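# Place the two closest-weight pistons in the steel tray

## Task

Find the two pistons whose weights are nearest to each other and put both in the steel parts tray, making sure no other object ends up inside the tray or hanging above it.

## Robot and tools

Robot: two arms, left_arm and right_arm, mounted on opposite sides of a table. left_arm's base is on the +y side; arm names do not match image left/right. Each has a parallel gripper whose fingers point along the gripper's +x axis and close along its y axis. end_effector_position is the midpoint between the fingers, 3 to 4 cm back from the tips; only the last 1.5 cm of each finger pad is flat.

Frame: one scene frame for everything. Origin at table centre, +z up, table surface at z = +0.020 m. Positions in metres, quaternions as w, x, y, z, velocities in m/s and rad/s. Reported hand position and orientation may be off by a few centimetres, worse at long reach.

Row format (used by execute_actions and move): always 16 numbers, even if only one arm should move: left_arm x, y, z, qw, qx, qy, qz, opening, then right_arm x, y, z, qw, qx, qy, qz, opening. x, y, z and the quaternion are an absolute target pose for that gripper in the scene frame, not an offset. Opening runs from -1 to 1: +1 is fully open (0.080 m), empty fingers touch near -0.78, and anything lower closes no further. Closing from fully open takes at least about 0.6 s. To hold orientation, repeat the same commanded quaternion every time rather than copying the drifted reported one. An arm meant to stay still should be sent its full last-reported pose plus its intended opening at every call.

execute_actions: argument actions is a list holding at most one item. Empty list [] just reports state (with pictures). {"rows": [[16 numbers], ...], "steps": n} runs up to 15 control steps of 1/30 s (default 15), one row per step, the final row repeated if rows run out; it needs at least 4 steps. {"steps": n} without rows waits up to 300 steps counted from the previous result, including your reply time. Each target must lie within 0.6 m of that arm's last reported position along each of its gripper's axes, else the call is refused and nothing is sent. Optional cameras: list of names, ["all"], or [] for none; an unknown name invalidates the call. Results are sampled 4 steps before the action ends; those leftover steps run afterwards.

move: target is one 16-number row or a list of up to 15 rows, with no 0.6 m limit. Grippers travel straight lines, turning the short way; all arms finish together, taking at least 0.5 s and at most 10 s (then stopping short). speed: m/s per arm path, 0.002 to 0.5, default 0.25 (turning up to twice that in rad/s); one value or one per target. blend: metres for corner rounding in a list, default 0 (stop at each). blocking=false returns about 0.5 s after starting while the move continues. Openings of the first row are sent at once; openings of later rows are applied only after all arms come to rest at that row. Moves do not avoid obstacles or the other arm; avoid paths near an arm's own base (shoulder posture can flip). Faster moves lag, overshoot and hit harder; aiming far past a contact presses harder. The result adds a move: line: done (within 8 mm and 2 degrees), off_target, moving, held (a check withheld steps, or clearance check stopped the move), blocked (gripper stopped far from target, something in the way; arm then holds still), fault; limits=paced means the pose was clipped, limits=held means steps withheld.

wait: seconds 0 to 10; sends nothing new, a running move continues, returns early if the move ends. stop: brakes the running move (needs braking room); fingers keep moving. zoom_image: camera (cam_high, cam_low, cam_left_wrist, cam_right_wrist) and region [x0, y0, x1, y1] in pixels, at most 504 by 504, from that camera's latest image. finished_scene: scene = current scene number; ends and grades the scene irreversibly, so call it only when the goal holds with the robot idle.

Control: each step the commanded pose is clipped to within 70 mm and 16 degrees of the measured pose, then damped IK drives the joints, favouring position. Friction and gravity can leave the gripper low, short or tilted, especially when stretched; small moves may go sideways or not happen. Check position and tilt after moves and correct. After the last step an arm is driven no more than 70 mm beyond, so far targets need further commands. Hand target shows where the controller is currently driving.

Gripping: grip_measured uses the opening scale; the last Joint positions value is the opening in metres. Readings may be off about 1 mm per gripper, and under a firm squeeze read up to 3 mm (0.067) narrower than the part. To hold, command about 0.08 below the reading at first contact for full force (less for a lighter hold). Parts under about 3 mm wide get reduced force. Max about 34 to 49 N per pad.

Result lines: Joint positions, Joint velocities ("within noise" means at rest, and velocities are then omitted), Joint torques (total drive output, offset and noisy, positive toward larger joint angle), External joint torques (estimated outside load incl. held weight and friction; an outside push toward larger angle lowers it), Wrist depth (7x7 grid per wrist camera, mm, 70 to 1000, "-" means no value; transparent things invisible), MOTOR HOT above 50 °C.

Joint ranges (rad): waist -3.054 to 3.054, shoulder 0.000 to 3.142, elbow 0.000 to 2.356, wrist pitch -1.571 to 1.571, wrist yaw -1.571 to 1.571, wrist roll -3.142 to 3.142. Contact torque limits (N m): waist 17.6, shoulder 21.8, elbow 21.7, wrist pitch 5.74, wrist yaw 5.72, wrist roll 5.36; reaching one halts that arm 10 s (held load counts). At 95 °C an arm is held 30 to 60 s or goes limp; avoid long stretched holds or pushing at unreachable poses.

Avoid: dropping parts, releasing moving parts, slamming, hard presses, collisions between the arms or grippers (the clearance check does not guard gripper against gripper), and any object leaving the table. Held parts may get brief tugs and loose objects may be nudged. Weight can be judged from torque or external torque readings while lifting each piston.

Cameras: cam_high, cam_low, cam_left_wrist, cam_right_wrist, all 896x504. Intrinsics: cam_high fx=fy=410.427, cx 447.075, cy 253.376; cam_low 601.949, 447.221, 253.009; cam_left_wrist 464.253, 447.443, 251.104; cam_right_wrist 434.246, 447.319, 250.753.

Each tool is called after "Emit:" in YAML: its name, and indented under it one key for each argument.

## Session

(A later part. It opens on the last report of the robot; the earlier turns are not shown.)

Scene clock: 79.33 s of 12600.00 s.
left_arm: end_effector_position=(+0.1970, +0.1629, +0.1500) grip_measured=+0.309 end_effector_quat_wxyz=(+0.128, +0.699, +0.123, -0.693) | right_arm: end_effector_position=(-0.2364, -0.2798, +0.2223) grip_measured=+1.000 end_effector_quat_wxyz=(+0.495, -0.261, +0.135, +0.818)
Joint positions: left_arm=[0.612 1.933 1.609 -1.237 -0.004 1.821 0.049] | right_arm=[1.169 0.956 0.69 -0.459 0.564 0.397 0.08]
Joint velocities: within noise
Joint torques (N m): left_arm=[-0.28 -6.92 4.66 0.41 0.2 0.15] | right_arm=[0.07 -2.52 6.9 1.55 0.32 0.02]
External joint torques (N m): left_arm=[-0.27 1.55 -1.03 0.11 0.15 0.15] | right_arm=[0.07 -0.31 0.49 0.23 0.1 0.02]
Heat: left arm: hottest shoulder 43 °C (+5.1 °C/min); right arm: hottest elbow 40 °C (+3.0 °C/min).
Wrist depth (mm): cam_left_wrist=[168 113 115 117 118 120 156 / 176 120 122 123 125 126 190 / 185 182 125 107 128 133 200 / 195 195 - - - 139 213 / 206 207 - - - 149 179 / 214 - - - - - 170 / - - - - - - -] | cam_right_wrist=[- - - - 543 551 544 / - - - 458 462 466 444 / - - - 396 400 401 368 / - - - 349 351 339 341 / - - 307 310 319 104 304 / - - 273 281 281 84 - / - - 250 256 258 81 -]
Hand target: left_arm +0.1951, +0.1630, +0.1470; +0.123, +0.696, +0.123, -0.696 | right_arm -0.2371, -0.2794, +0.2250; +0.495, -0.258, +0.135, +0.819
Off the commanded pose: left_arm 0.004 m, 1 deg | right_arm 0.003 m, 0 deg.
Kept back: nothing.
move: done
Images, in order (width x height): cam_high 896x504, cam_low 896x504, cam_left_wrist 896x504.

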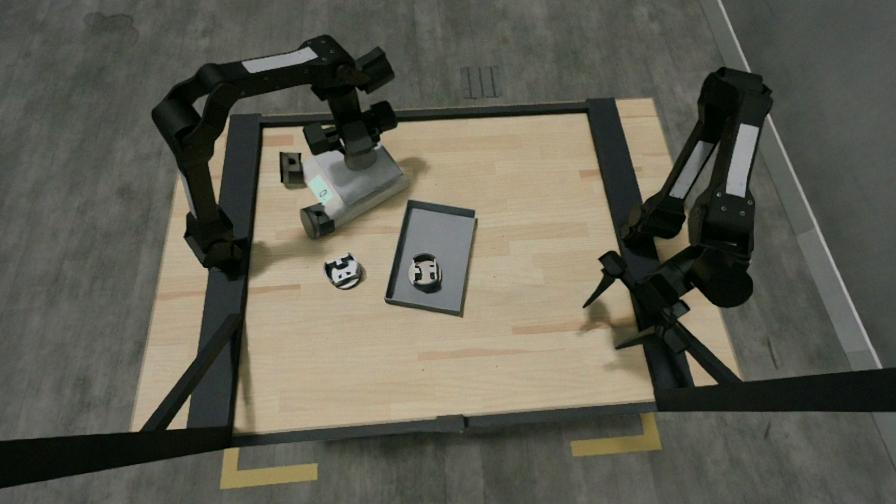

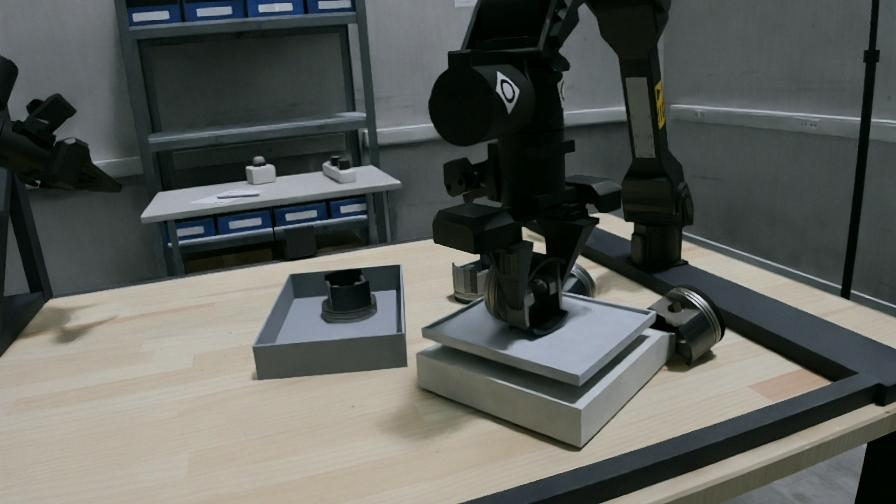

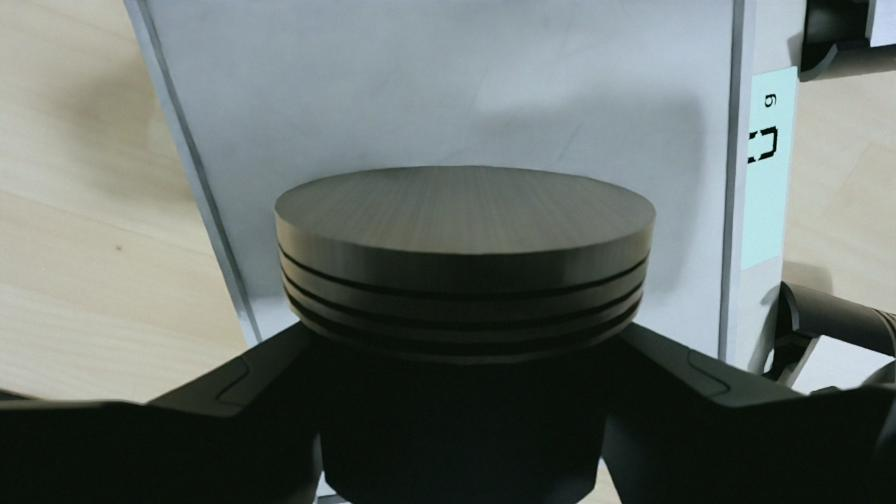

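Emit:
move:
  target: [0.195,0.163,0.1445,0.1228,0.6964,0.1228,-0.6964,0.13,-0.2371,-0.2794,0.2251,0.495,-0.258,0.135,0.819,1]
  speed: 0.05
  cameras: ["cam_high","cam_left_wrist"]

Emit:
zoom_image:
  camera: "cam_high"
  region: [295, 165, 355, 215]

Scene clock: 80.27 s of 12600.00 s.
left_arm: end_effector_position=(+0.1971, +0.1627, +0.1485) grip_measured=+0.309 end_effector_quat_wxyz=(+0.128, +0.699, +0.122, -0.693) | right_arm: end_effector_position=(-0.2364, -0.2798, +0.2223) grip_measured=+1.000 end_effector_quat_wxyz=(+0.495, -0.261, +0.135, +0.818)
Joint positions: left_arm=[0.612 1.933 1.603 -1.229 -0.004 1.822 0.049] | right_arm=[1.169 0.956 0.69 -0.459 0.564 0.397 0.08]
Joint velocities: within noise
Joint torques (N m): left_arm=[-0.31 -6.79 4.4 0.57 0.2 0.12] | right_arm=[0.02 -2.6 6.69 1.56 0.31 0]
External joint torques (N m): left_arm=[-0.35 1.67 -1.31 0.26 0.15 0.12] | right_arm=[0.01 -0.35 0.21 0.21 0.09 0]
Heat: left arm: hottest shoulder 43 °C (+5.1 °C/min); right arm: hottest elbow 40 °C (+3.0 °C/min).
Wrist depth (mm): cam_left_wrist=[167 113 115 117 117 119 155 / 175 119 121 122 124 125 187 / 185 182 124 106 127 132 199 / 195 195 - - - 138 211 / 206 205 - - - 147 183 / 214 - - - - - 170 / - - - - - - -] | cam_right_wrist=[- - - - 545 559 549 / - - - 458 462 464 440 / - - - 394 401 404 369 / - - - 347 352 339 337 / - - 307 313 321 104 303 / - - 272 282 284 84 - / - - 251 256 257 81 -]
Hand target: left_arm +0.1950, +0.1631, +0.1444; +0.123, +0.696, +0.123, -0.696 | right_arm -0.2371, -0.2794, +0.2250; +0.495, -0.258, +0.135, +0.819
Off the commanded pose: left_arm 0.005 m, 1 deg | right_arm 0.003 m, 0 deg.
Kept back: nothing.
move: done
Images, in order (width x height): cam_high 896x504, cam_left_wrist 896x504.

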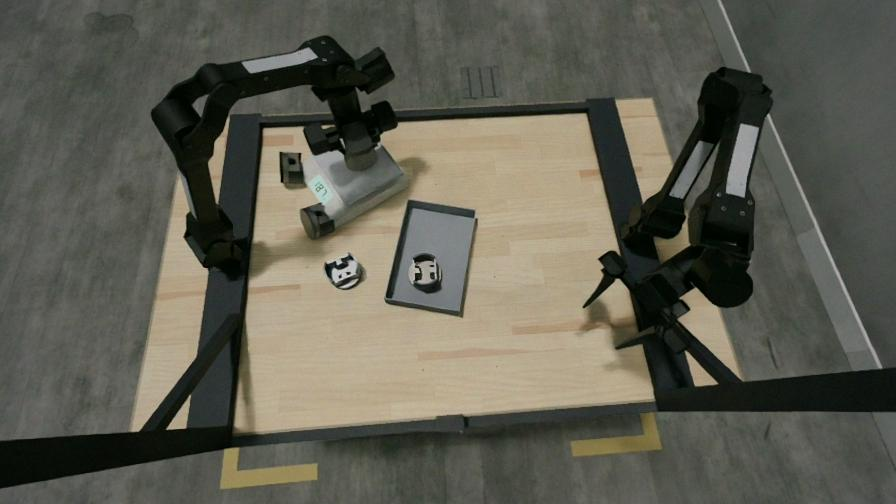

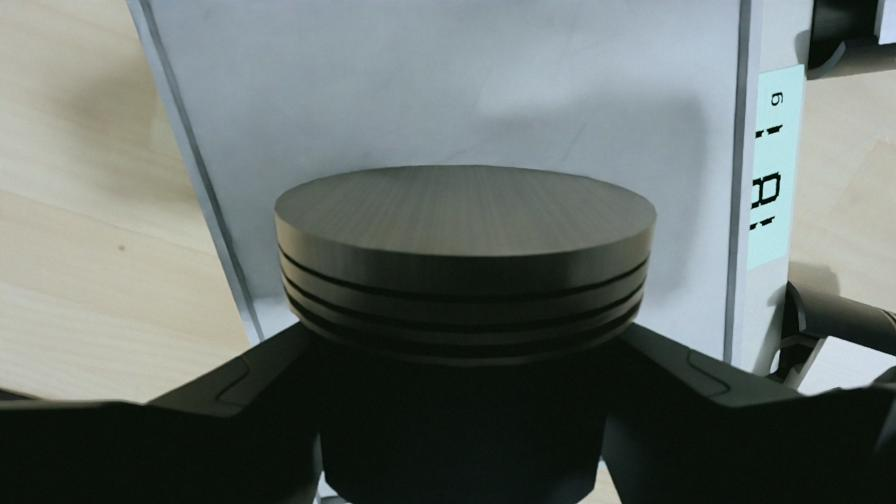

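Scaled by 8.400.

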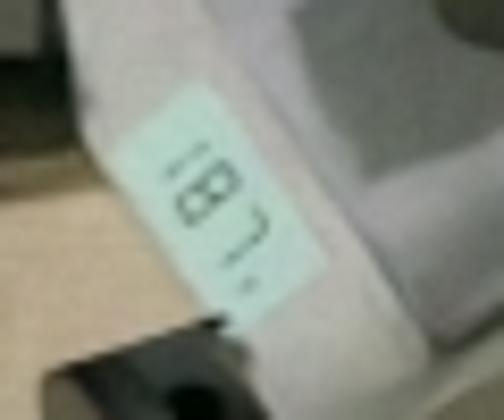

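Emit:
move:
  target: [0.195,0.163,0.1445,0.1228,0.6964,0.1228,-0.6964,0.7,-0.2371,-0.2794,0.2251,0.495,-0.258,0.135,0.819,1]
  speed: 0.05
  cameras: ["cam_high","cam_left_wrist"]

Emit:
zoom_image:
  camera: "cam_high"
  region: [295, 165, 355, 215]

Scene clock: 81.20 s of 12600.00 s.
left_arm: end_effector_position=(+0.1972, +0.1623, +0.1484) grip_measured=+0.697 end_effector_quat_wxyz=(+0.129, +0.699, +0.121, -0.693) | right_arm: end_effector_position=(-0.2364, -0.2798, +0.2223) grip_measured=+1.000 end_effector_quat_wxyz=(+0.495, -0.261, +0.135, +0.818)
Joint positions: left_arm=[0.612 1.933 1.602 -1.227 -0.003 1.822 0.066] | right_arm=[1.169 0.956 0.69 -0.459 0.564 0.397 0.08]
Joint velocities: within noise
Joint torques (N m): left_arm=[-0.3 -6.83 4.41 0.41 0.18 0.12] | right_arm=[-0.02 -2.47 6.62 1.54 0.31 0.03]
External joint torques (N m): left_arm=[-0.33 1.64 -1.3 0.1 0.13 0.12] | right_arm=[-0.02 -0.27 0.29 0.24 0.09 0.03]
Heat: left arm: hottest shoulder 43 °C (+5.1 °C/min); right arm: hottest elbow 40 °C (+3.0 °C/min).
Wrist depth (mm): cam_left_wrist=[168 113 115 117 117 119 152 / 176 119 121 122 124 125 187 / 185 183 106 107 128 132 197 / 194 197 - - - 138 211 / 206 205 - - 93 145 183 / - - 79 - 94 82 168 / - - 75 72 162 83 -] | cam_right_wrist=[- - - - 549 566 544 / - - - 459 463 466 438 / - - - 398 397 400 371 / - - - 349 352 339 338 / - - 310 312 320 104 303 / - - 274 281 281 84 - / - - 253 257 257 81 -]
Hand target: left_arm +0.1950, +0.1630, +0.1445; +0.123, +0.696, +0.123, -0.696 | right_arm -0.2371, -0.2794, +0.2250; +0.495, -0.258, +0.135, +0.819
Off the commanded pose: left_arm 0.005 m, 1 deg | right_arm 0.003 m, 0 deg.
Kept back: nothing.
move: done
Images, in order (width x height): cam_high 896x504, cam_left_wrist 896x504.

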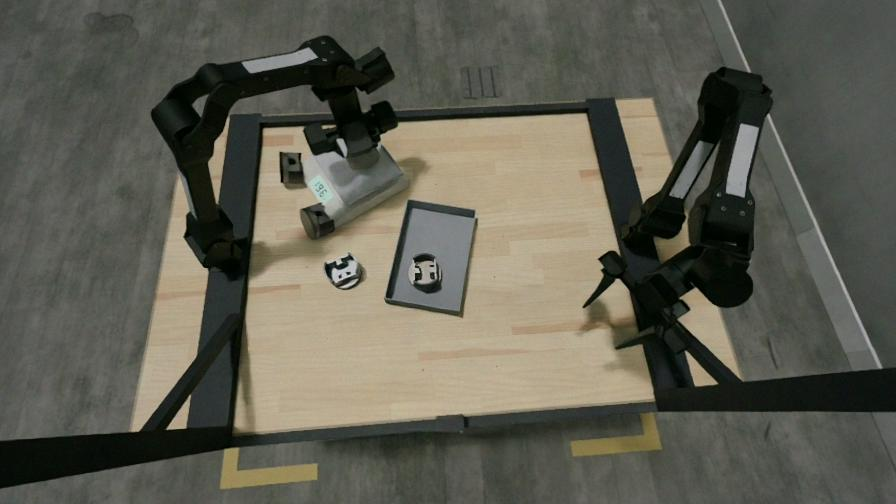

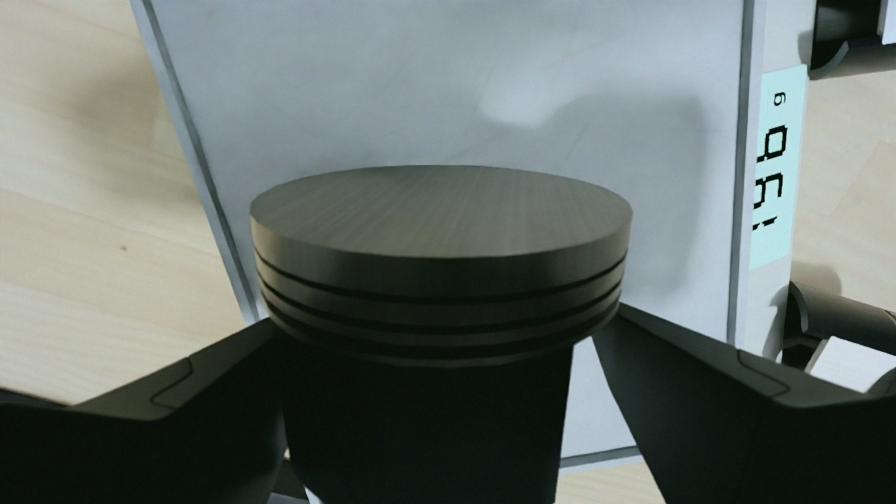

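Scaled by 8.400.

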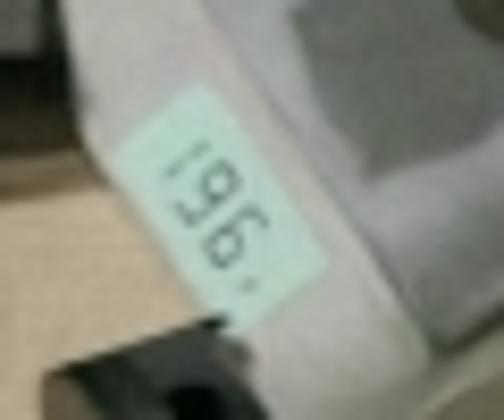

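Emit:
move:
  target:
    - [0.195,0.163,0.1445,0.1228,0.6964,0.1228,-0.6964,0.13,-0.2371,-0.2794,0.2251,0.495,-0.258,0.135,0.819,1]
    - [0.195,0.163,0.18,0.1228,0.6964,0.1228,-0.6964,0.13,-0.2371,-0.2794,0.2251,0.495,-0.258,0.135,0.819,1]
    - [0.18,-0.06,0.17,0.1228,0.6964,0.1228,-0.6964,0.13,-0.2371,-0.2794,0.2251,0.495,-0.258,0.135,0.819,1]
    - [0.18,-0.06,0.085,0.1228,0.6964,0.1228,-0.6964,0.13,-0.2371,-0.2794,0.2251,0.495,-0.258,0.135,0.819,1]
  speed: [0.1,0.25,0.35,0.12]
  blend: [0,0.02,0.02,0]
  cameras: ["cam_left_wrist","cam_high","cam_low"]

Emit:
zoom_image:
  camera: "cam_high"
  region: [270, 140, 370, 250]

Scene clock: 84.17 s of 12600.00 s.
left_arm: end_effector_position=(+0.1779, -0.0584, +0.0918) grip_measured=+0.307 end_effector_quat_wxyz=(+0.224, +0.709, +0.013, -0.669) | right_arm: end_effector_position=(-0.2364, -0.2798, +0.2223) grip_measured=+1.000 end_effector_quat_wxyz=(+0.495, -0.261, +0.135, +0.818)
Joint positions: left_arm=[0.354 2.545 2.34 -1.06 -0.003 1.579 0.049] | right_arm=[1.169 0.956 0.69 -0.459 0.564 0.397 0.08]
Joint velocities: within noise
Joint torques (N m): left_arm=[0.21 -9.17 6.95 0.94 0.13 -0.15] | right_arm=[-0.04 -2.6 6.77 1.57 0.29 0.03]
External joint torques (N m): left_arm=[0.21 3.56 0.71 0.15 0.08 -0.13] | right_arm=[-0.07 -0.39 0.41 0.26 0.07 0.03]
Heat: left arm: hottest shoulder 43 °C (+6.1 °C/min); right arm: hottest elbow 40 °C (+3.0 °C/min).
Wrist depth (mm): cam_left_wrist=[142 133 125 117 111 105 99 / 150 141 132 122 116 109 104 / 161 151 135 106 117 114 108 / 173 163 - - - 119 113 / 186 173 - - - 125 119 / 199 - - - - - 123 / - - - - - - -] | cam_right_wrist=[- - - - 547 558 547 / - - - 463 461 465 437 / - - - 398 398 404 366 / - - - 347 350 338 341 / - - 307 309 319 104 304 / - - 272 281 282 85 - / - - 251 257 258 81 -]
Hand target: left_arm +0.1796, -0.0592, +0.0848; +0.225, +0.708, +0.017, -0.670 | right_arm -0.2371, -0.2794, +0.2250; +0.495, -0.258, +0.135, +0.819
Off the commanded pose: left_arm 0.007 m, 18 deg; orientation clipped | right_arm 0.003 m, 0 deg.
joint sent to its limit (left arm) — joint 3 (elbow), upper limit, where the elbow is as straight as it goes.
Kept back: nothing.
move: off_target (left_arm); blend cut to 0.0177 m at target 2; limits=paced
Images, in order (width x height): cam_high 896x504, cam_low 896x504, cam_left_wrist 896x504.

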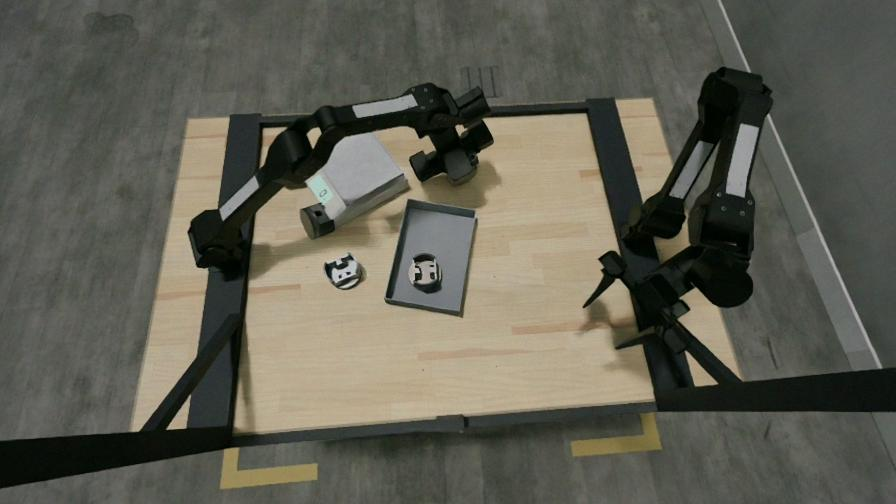

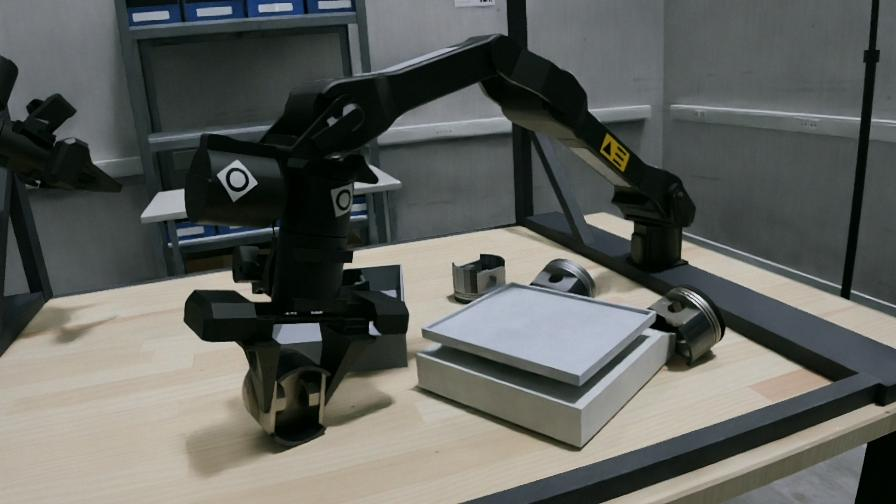

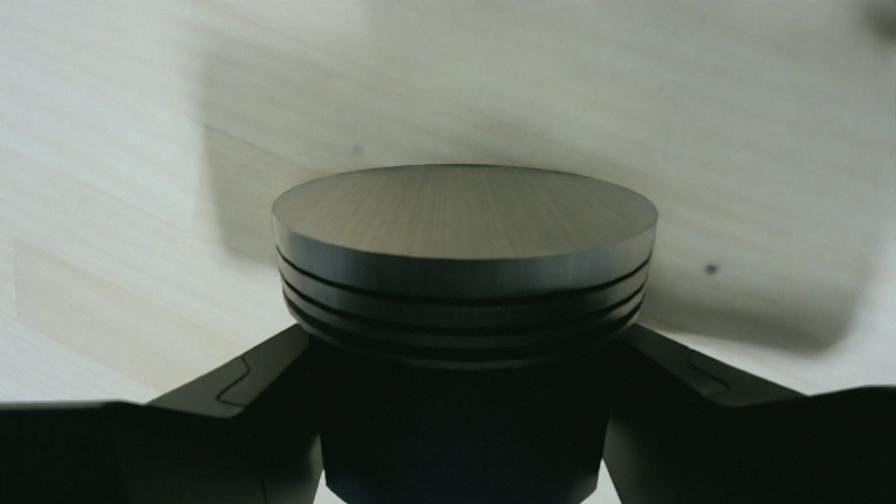

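Scaled by 4.582.

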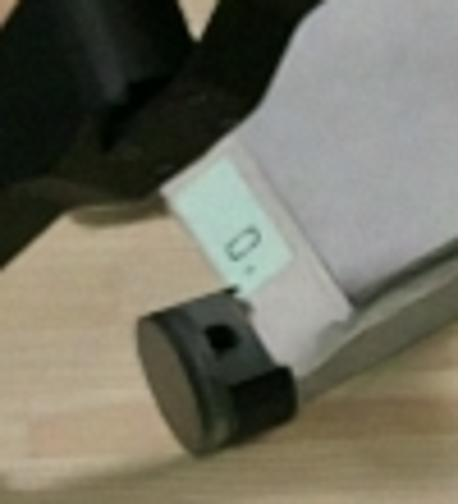

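Emit:
move:
  target:
    - [0.15,-0.02,0.18,0.1228,0.6964,0.1228,-0.6964,0.13,-0.2371,-0.2794,0.2251,0.495,-0.258,0.135,0.819,1]
    - [-0.04,0.08,0.185,0.1560,0.6897,0.1560,-0.6897,0.13,-0.2371,-0.2794,0.2251,0.495,-0.258,0.135,0.819,1]
    - [-0.22,0.17,0.15,0.1560,0.6897,0.1560,-0.6897,0.13,-0.2371,-0.2794,0.2251,0.495,-0.258,0.135,0.819,1]
    - [-0.22,0.17,0.082,0.1560,0.6897,0.1560,-0.6897,0.13,-0.2371,-0.2794,0.2251,0.495,-0.258,0.135,0.819,1]
  speed: [0.3,0.4,0.4,0.12]
  blend: [0.03,0.05,0.02,0]
  cameras: ["cam_left_wrist","cam_high","cam_low"]

Scene clock: 87.03 s of 12600.00 s.
left_arm: end_effector_position=(-0.2223, +0.1687, +0.0862) grip_measured=+0.307 end_effector_quat_wxyz=(+0.157, +0.686, +0.151, -0.694) | right_arm: end_effector_position=(-0.2364, -0.2798, +0.2223) grip_measured=+1.000 end_effector_quat_wxyz=(+0.495, -0.261, +0.135, +0.818)
Joint positions: left_arm=[-0.612 1.963 1.392 -0.986 0.001 0.516 0.049] | right_arm=[1.169 0.956 0.69 -0.459 0.564 0.397 0.08]
Joint velocities: within noise
Joint torques (N m): left_arm=[0.15 -6.6 4.27 0.48 -0.02 -0.12] | right_arm=[0.05 -2.56 6.78 1.62 0.31 0]
External joint torques (N m): left_arm=[0.15 1.86 -1.25 0.11 -0.04 -0.12] | right_arm=[0.06 -0.33 0.38 0.3 0.08 0]
Heat: left arm: hottest shoulder 44 °C (+7.1 °C/min); right arm: hottest elbow 40 °C (+3.0 °C/min).
Wrist depth (mm): cam_left_wrist=[111 112 114 115 116 118 120 / 117 118 118 121 123 124 126 / 123 125 123 105 127 131 133 / 129 131 - - - 139 142 / 139 139 - - - 147 151 / 143 - - - - - 159 / - - - - - - -] | cam_right_wrist=[- - - - 550 401 546 / - - - 460 461 458 439 / - - - 392 398 403 367 / - - - 347 351 341 338 / - - 308 312 317 104 304 / - - 274 282 283 85 - / - - 252 256 258 81 -]
Hand target: left_arm -0.2201, +0.1700, +0.0821; +0.156, +0.690, +0.156, -0.690 | right_arm -0.2371, -0.2794, +0.2250; +0.495, -0.258, +0.135, +0.819
Off the commanded pose: left_arm 0.005 m, 1 deg | right_arm 0.003 m, 0 deg.
Kept back: nothing.
move: done
Images, in order (width x height): cam_high 896x504, cam_low 896x504, cam_left_wrist 896x504.

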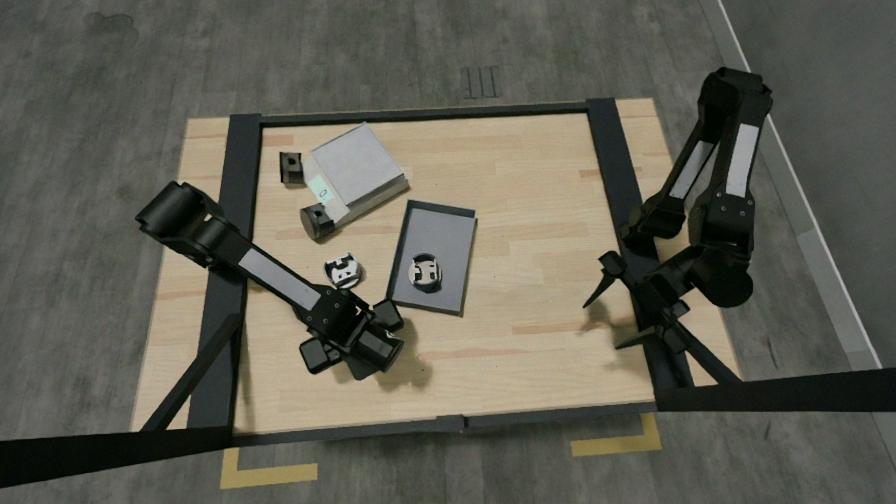

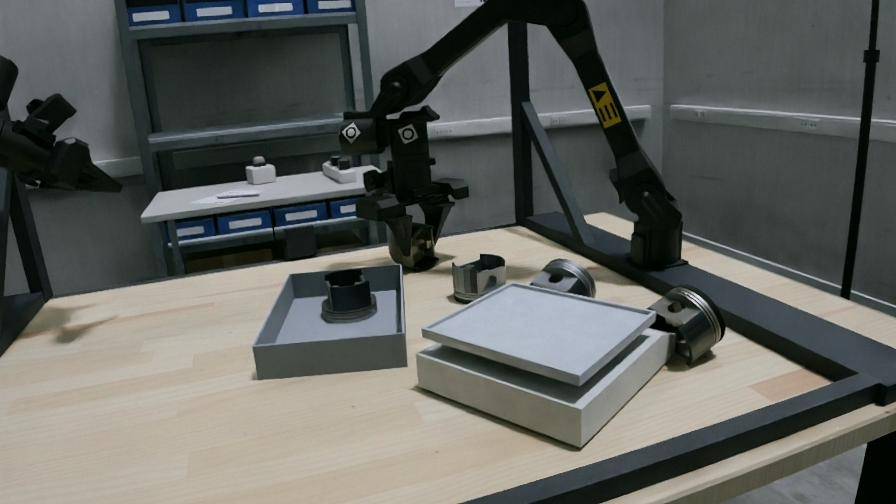

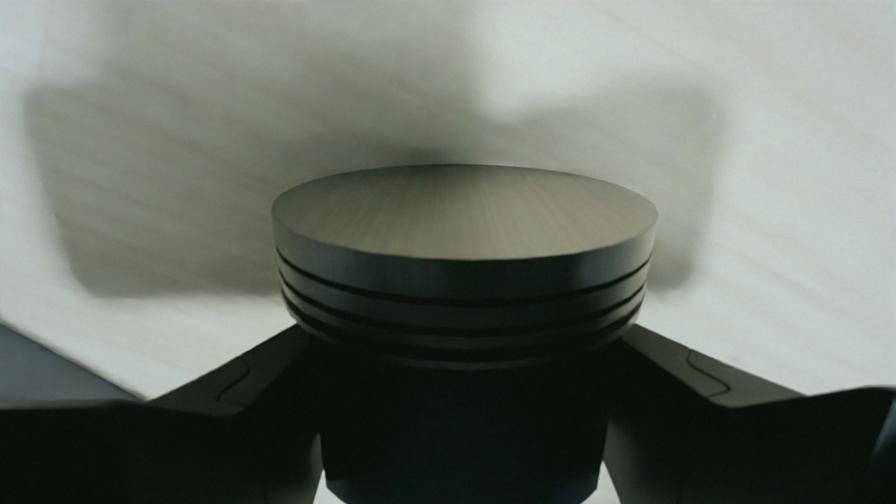

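Emit:
move:
  target:
    - [-0.22,0.17,0.0795,0.1560,0.6897,0.1560,-0.6897,0.13,-0.2371,-0.2794,0.2251,0.495,-0.258,0.135,0.819,1]
    - [-0.22,0.17,0.0795,0.1560,0.6897,0.1560,-0.6897,0.7,-0.2371,-0.2794,0.2251,0.495,-0.258,0.135,0.819,1]
    - [-0.22,0.17,0.18,0.1560,0.6897,0.1560,-0.6897,0.7,-0.2371,-0.2794,0.2251,0.495,-0.258,0.135,0.819,1]
    - [-0.06,0.10,0.22,0.4,0.583,0.4,-0.583,0.7,-0.2371,-0.2794,0.2251,0.495,-0.258,0.135,0.819,1]
    - [0.08,0.19,0.22,0.6029,0.3695,0.6029,-0.3695,1,-0.2371,-0.2794,0.2251,0.495,-0.258,0.135,0.819,1]
  speed: [0.08,0.1,0.2,0.45,0.45]
  blend: [0,0,0.03,0.05,0]

Emit:
zoom_image:
  camera: "cam_low"
  region: [400, 220, 750, 420]

Scene clock: 92.17 s of 12600.00 s.
left_arm: end_effector_position=(+0.0797, +0.1875, +0.2203) grip_measured=+1.000 end_effector_quat_wxyz=(+0.602, +0.371, +0.602, -0.372) | right_arm: end_effector_position=(-0.2364, -0.2798, +0.2223) grip_measured=+1.000 end_effector_quat_wxyz=(+0.495, -0.261, +0.135, +0.818)
Joint positions: left_arm=[0.328 1.652 1.542 -1.46 0.001 -0.142 0.08] | right_arm=[1.169 0.956 0.69 -0.459 0.564 0.397 0.08]
Joint velocities: within noise
Joint torques (N m): left_arm=[0.25 -6.3 4.25 0.47 -0.03 -0.13] | right_arm=[-0.01 -2.52 6.65 1.61 0.31 0.04]
External joint torques (N m): left_arm=[0.22 0.03 -1.48 0.1 -0.02 -0.13] | right_arm=[-0.01 -0.29 0.23 0.28 0.09 0.03]
Heat: left arm: hottest shoulder 44 °C (+6.1 °C/min); right arm: hottest elbow 40 °C (+2.0 °C/min).
Wrist depth (mm): cam_left_wrist=[177 179 180 235 242 238 222 / 186 187 190 249 255 253 246 / 196 198 201 231 270 273 268 / 234 236 240 277 283 288 294 / 228 253 288 245 300 245 313 / - - 316 323 326 88 - / - - 330 345 350 79 -] | cam_right_wrist=[- - - - 547 539 544 / - - - 456 464 462 436 / - - - 398 400 400 368 / - - - 347 350 340 337 / - - 308 310 319 104 304 / - - 274 280 282 85 - / - - 251 256 259 81 -]
Hand target: left_arm +0.0800, +0.1900, +0.2199; +0.603, +0.370, +0.603, -0.369 | right_arm -0.2371, -0.2794, +0.2250; +0.495, -0.258, +0.135, +0.819
Off the commanded pose: left_arm 0.003 m, 0 deg | right_arm 0.003 m, 0 deg.
Kept back: nothing.
move: done

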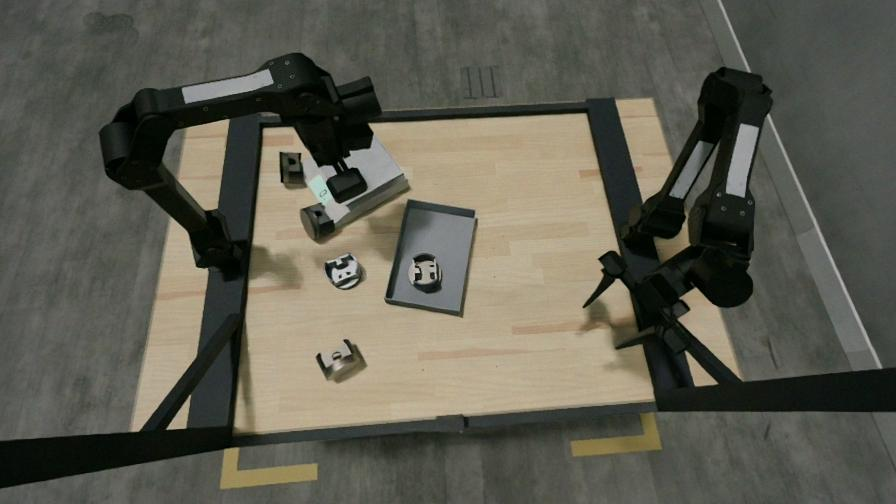

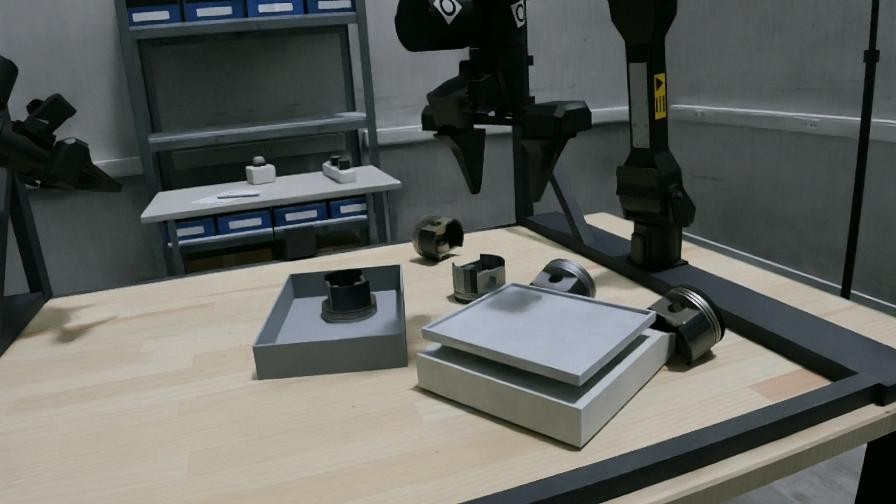

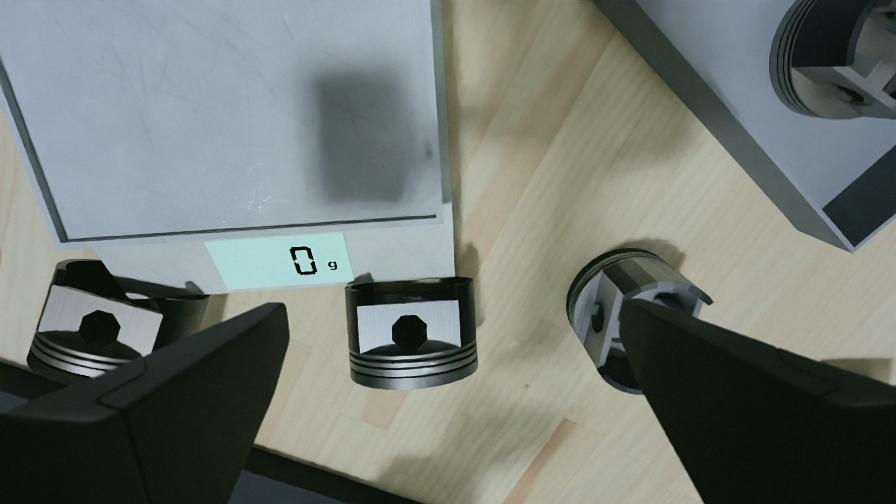

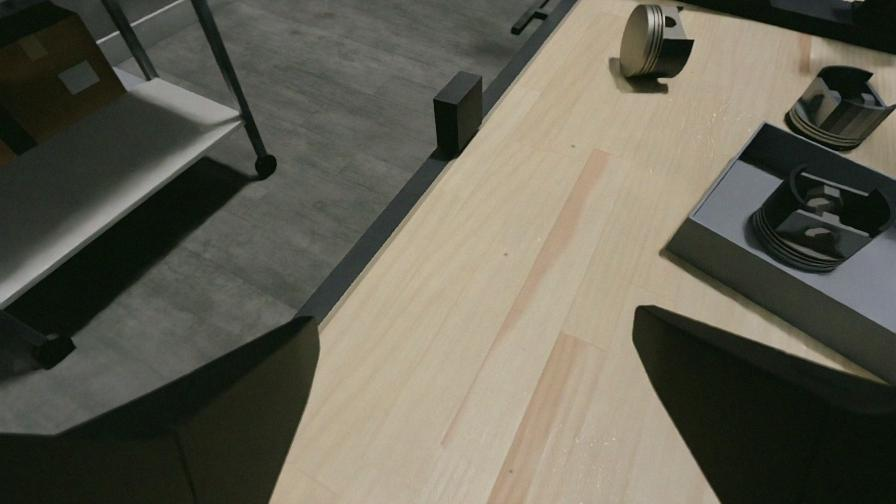

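Scaled by 1.440.

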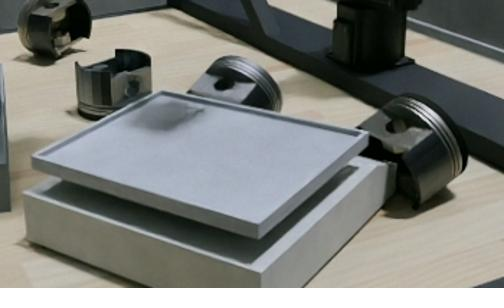

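Emit:
move:
  target:
    - [0.071,0.253,0.145,0.6093,0.3589,0.6093,-0.3589,1,-0.2371,-0.2794,0.2251,0.495,-0.258,0.135,0.819,1]
  speed: [0.25]
  cameras: ["cam_left_wrist"]

Scene clock: 94.03 s of 12600.00 s.
left_arm: end_effector_position=(+0.0709, +0.2504, +0.1463) grip_measured=+1.000 end_effector_quat_wxyz=(+0.610, +0.358, +0.609, -0.360) | right_arm: end_effector_position=(-0.2364, -0.2798, +0.2223) grip_measured=+1.000 end_effector_quat_wxyz=(+0.495, -0.261, +0.135, +0.818)
Joint positions: left_arm=[0.378 1.418 1.022 -1.173 0.001 -0.134 0.08] | right_arm=[1.169 0.956 0.69 -0.459 0.564 0.397 0.08]
Joint velocities: within noise
Joint torques (N m): left_arm=[0.28 -4.43 4.24 0.5 -0.03 0.15] | right_arm=[0.1 -2.47 6.77 1.62 0.32 0.02]
External joint torques (N m): left_arm=[0.28 0.13 -1.49 0.14 -0.02 0.15] | right_arm=[0.1 -0.27 0.38 0.3 0.1 0.02]
Heat: left arm: hottest shoulder 44 °C (+6.1 °C/min); right arm: hottest elbow 40 °C (+2.0 °C/min).
Wrist depth (mm): cam_left_wrist=[113 113 115 117 173 177 179 / 139 141 143 144 184 186 189 / 154 155 157 161 194 196 199 / 150 199 199 195 206 195 178 / 160 206 209 149 215 171 198 / - - 227 232 235 93 - / - - 243 248 252 79 -] | cam_right_wrist=[- - - - 531 521 544 / - - - 457 462 470 442 / - - - 390 399 401 369 / - - - 348 351 341 340 / - - 307 312 320 104 306 / - - 271 280 282 85 - / - - 251 256 258 81 -]
Hand target: left_arm +0.0710, +0.2530, +0.1450; +0.609, +0.359, +0.609, -0.359 | right_arm -0.2371, -0.2794, +0.2250; +0.495, -0.258, +0.135, +0.819
Off the commanded pose: left_arm 0.003 m, 0 deg | right_arm 0.003 m, 0 deg.
Kept back: nothing.
move: done
Images, in order (width x height): cam_left_wrist 896x504.

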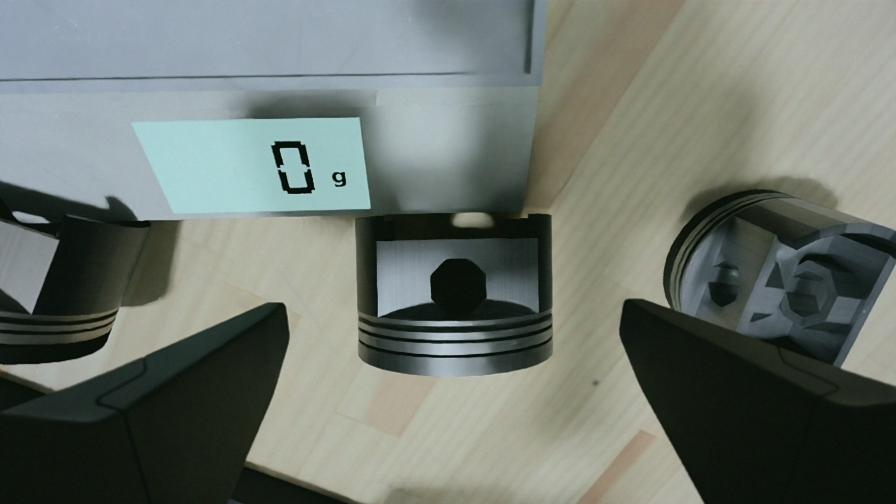

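Emit:
move:
  target:
    - [0.0668,0.2577,0.135,0.6093,0.3589,0.6093,-0.3589,1,-0.2371,-0.2794,0.2251,0.495,-0.258,0.135,0.819,1]
    - [0.0668,0.2577,0.113,0.6093,0.3589,0.6093,-0.3589,1,-0.2371,-0.2794,0.2251,0.495,-0.258,0.135,0.819,1]
  speed: [0.15,0.12]
  cameras: ["cam_left_wrist","cam_low"]

Scene clock: 95.20 s of 12600.00 s.
left_arm: end_effector_position=(+0.0685, +0.2554, +0.1170) grip_measured=+1.000 end_effector_quat_wxyz=(+0.613, +0.355, +0.605, -0.362) | right_arm: end_effector_position=(-0.2364, -0.2798, +0.2223) grip_measured=+1.000 end_effector_quat_wxyz=(+0.495, -0.261, +0.135, +0.818)
Joint positions: left_arm=[0.376 1.41 0.897 -1.042 0.001 -0.135 0.08] | right_arm=[1.169 0.956 0.69 -0.459 0.564 0.397 0.08]
Joint velocities: within noise
Joint torques (N m): left_arm=[-0.42 -2.73 4.12 0.52 -0.03 -0.13] | right_arm=[0.07 -2.49 6.84 1.57 0.33 0.03]
External joint torques (N m): left_arm=[-0.41 1.63 -1.47 0.14 -0.02 -0.13] | right_arm=[0.07 -0.28 0.48 0.25 0.11 0.03]
Heat: left arm: hottest shoulder 44 °C (+6.1 °C/min); right arm: hottest elbow 40 °C (+2.0 °C/min).
Wrist depth (mm): cam_left_wrist=[- 87 88 89 113 150 152 / 113 114 115 118 155 158 160 / 122 126 127 131 164 167 167 / 151 167 168 169 170 174 143 / 175 174 123 120 121 164 164 / - - 186 110 128 93 - / - - 204 208 212 79 -] | cam_right_wrist=[- - - - 534 516 539 / - - - 454 464 469 434 / - - - 394 398 400 369 / - - - 346 350 340 339 / - - 308 312 318 104 304 / - - 273 281 281 84 - / - - 251 257 258 81 -]
Hand target: left_arm +0.0668, +0.2577, +0.1131; +0.609, +0.359, +0.609, -0.359 | right_arm -0.2371, -0.2794, +0.2250; +0.495, -0.258, +0.135, +0.819
Off the commanded pose: left_arm 0.005 m, 1 deg | right_arm 0.003 m, 0 deg.
Kept back: nothing.
move: done
Images, in order (width x height): cam_low 896x504, cam_left_wrist 896x504.

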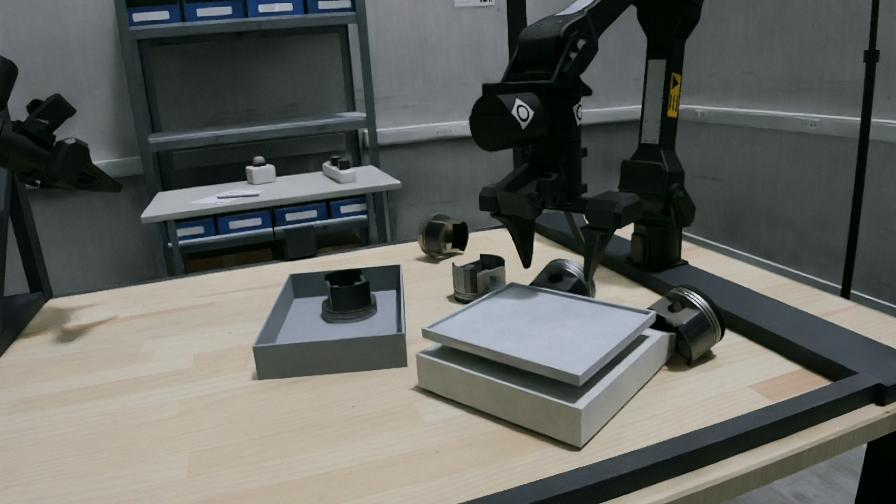

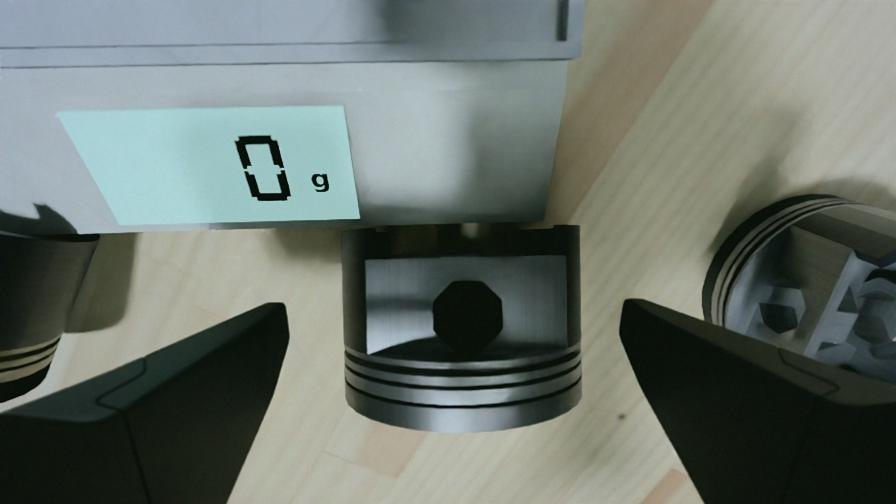

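Emit:
move:
  target:
    - [0.0638,0.2560,0.1132,0.6093,0.3589,0.6093,-0.3589,1,-0.2371,-0.2794,0.2251,0.495,-0.258,0.135,0.819,1]
    - [0.0638,0.2560,0.102,0.6093,0.3589,0.6093,-0.3589,1,-0.2371,-0.2794,0.2251,0.495,-0.258,0.135,0.819,1]
  speed: [0.1,0.1]
  cameras: ["cam_left_wrist"]

Scene clock: 96.17 s of 12600.00 s.
left_arm: end_effector_position=(+0.0655, +0.2536, +0.1058) grip_measured=+1.000 end_effector_quat_wxyz=(+0.613, +0.355, +0.605, -0.362) | right_arm: end_effector_position=(-0.2364, -0.2798, +0.2223) grip_measured=+1.000 end_effector_quat_wxyz=(+0.495, -0.261, +0.135, +0.818)
Joint positions: left_arm=[0.361 1.426 0.864 -0.994 0.001 -0.151 0.08] | right_arm=[1.169 0.956 0.69 -0.459 0.564 0.397 0.08]
Joint velocities: within noise
Joint torques (N m): left_arm=[-0.42 -2.75 4.09 0.51 -0.03 -0.13] | right_arm=[0.09 -2.58 6.77 1.61 0.35 0.01]
External joint torques (N m): left_arm=[-0.44 1.67 -1.47 0.11 -0.02 -0.13] | right_arm=[0.06 -0.38 0.44 0.31 0.13 0.01]
Heat: left arm: hottest shoulder 44 °C (+6.1 °C/min); right arm: hottest elbow 40 °C (+2.0 °C/min).
Wrist depth (mm): cam_left_wrist=[- 78 78 80 136 139 142 / - 103 106 106 145 147 149 / 113 115 120 121 152 156 157 / 155 156 147 155 159 164 141 / 163 162 110 109 115 152 140 / - - 111 100 115 93 - / - - 191 195 198 79 -] | cam_right_wrist=[- - - - 527 517 550 / - - - 462 462 468 444 / - - - 398 401 401 368 / - - - 348 350 340 337 / - - 307 312 319 104 305 / - - 274 279 282 84 - / - - 250 256 258 81 -]
Hand target: left_arm +0.0638, +0.2561, +0.1020; +0.609, +0.359, +0.609, -0.359 | right_arm -0.2371, -0.2794, +0.2250; +0.495, -0.258, +0.135, +0.819
Off the commanded pose: left_arm 0.005 m, 1 deg | right_arm 0.003 m, 0 deg.
Kept back: nothing.
move: done
Images, in order (width x height): cam_left_wrist 896x504.

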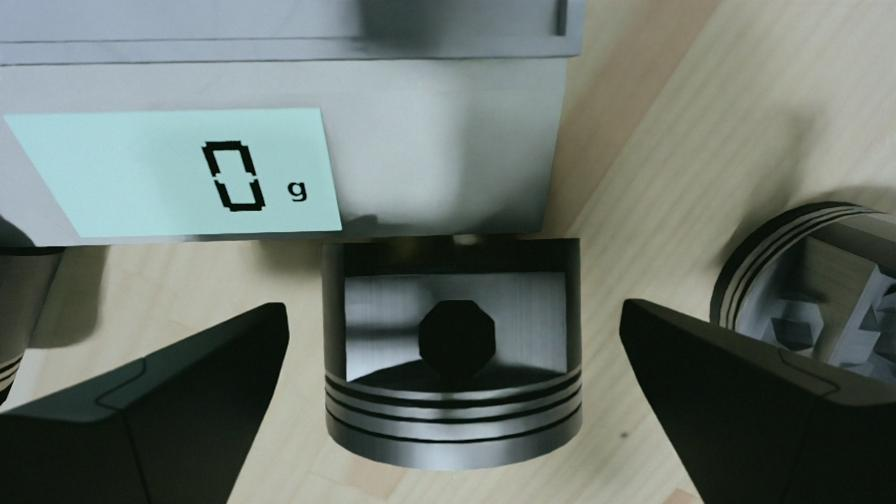

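Emit:
move:
  target:
    - [0.0638,0.2562,0.0800,0.6093,0.3589,0.6093,-0.3589,1,-0.2371,-0.2794,0.2251,0.495,-0.258,0.135,0.819,1]
  speed: [0.06]
  cameras: ["cam_left_wrist"]

Scene clock: 97.17 s of 12600.00 s.
left_arm: end_effector_position=(+0.0656, +0.2534, +0.0838) grip_measured=+1.000 end_effector_quat_wxyz=(+0.613, +0.355, +0.605, -0.363) | right_arm: end_effector_position=(-0.2364, -0.2798, +0.2223) grip_measured=+1.000 end_effector_quat_wxyz=(+0.495, -0.261, +0.135, +0.818)
Joint positions: left_arm=[0.361 1.461 0.8 -0.895 0.001 -0.151 0.08] | right_arm=[1.169 0.956 0.69 -0.459 0.564 0.397 0.08]
Joint velocities: within noise
Joint torques (N m): left_arm=[-0.39 -2.79 3.92 0.49 -0.03 -0.11] | right_arm=[-0.07 -2.52 6.73 1.59 0.33 0.01]
External joint torques (N m): left_arm=[-0.39 1.71 -1.4 0.12 -0.02 -0.11] | right_arm=[-0.07 -0.24 0.26 0.25 0.1 0]
Heat: left arm: hottest shoulder 44 °C (+6.1 °C/min); right arm: hottest elbow 40 °C (+2.0 °C/min).
Wrist depth (mm): cam_left_wrist=[- - - - - 119 121 / - 83 83 85 88 125 127 / - 92 94 95 128 133 134 / 101 100 103 107 137 140 138 / 140 138 106 134 89 144 134 / - - 89 99 89 93 - / - - 90 81 92 79 -] | cam_right_wrist=[- - - - 525 524 542 / - - - 460 466 473 438 / - - - 395 398 403 368 / - - - 346 352 341 339 / - - 308 311 321 104 304 / - - 273 282 282 84 - / - - 251 256 257 81 -]
Hand target: left_arm +0.0638, +0.2562, +0.0801; +0.609, +0.359, +0.609, -0.359 | right_arm -0.2371, -0.2794, +0.2250; +0.495, -0.258, +0.135, +0.819
Off the commanded pose: left_arm 0.005 m, 1 deg | right_arm 0.003 m, 0 deg.
Kept back: nothing.
move: done
Images, in order (width x height): cam_left_wrist 896x504.

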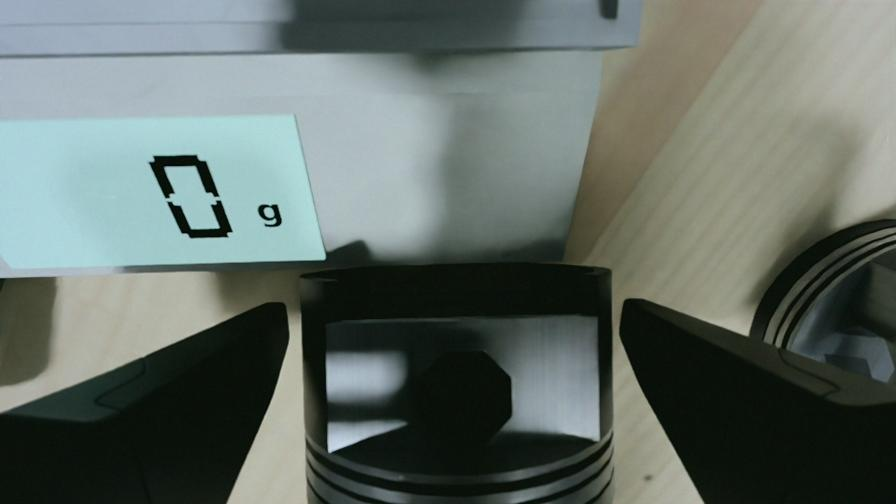

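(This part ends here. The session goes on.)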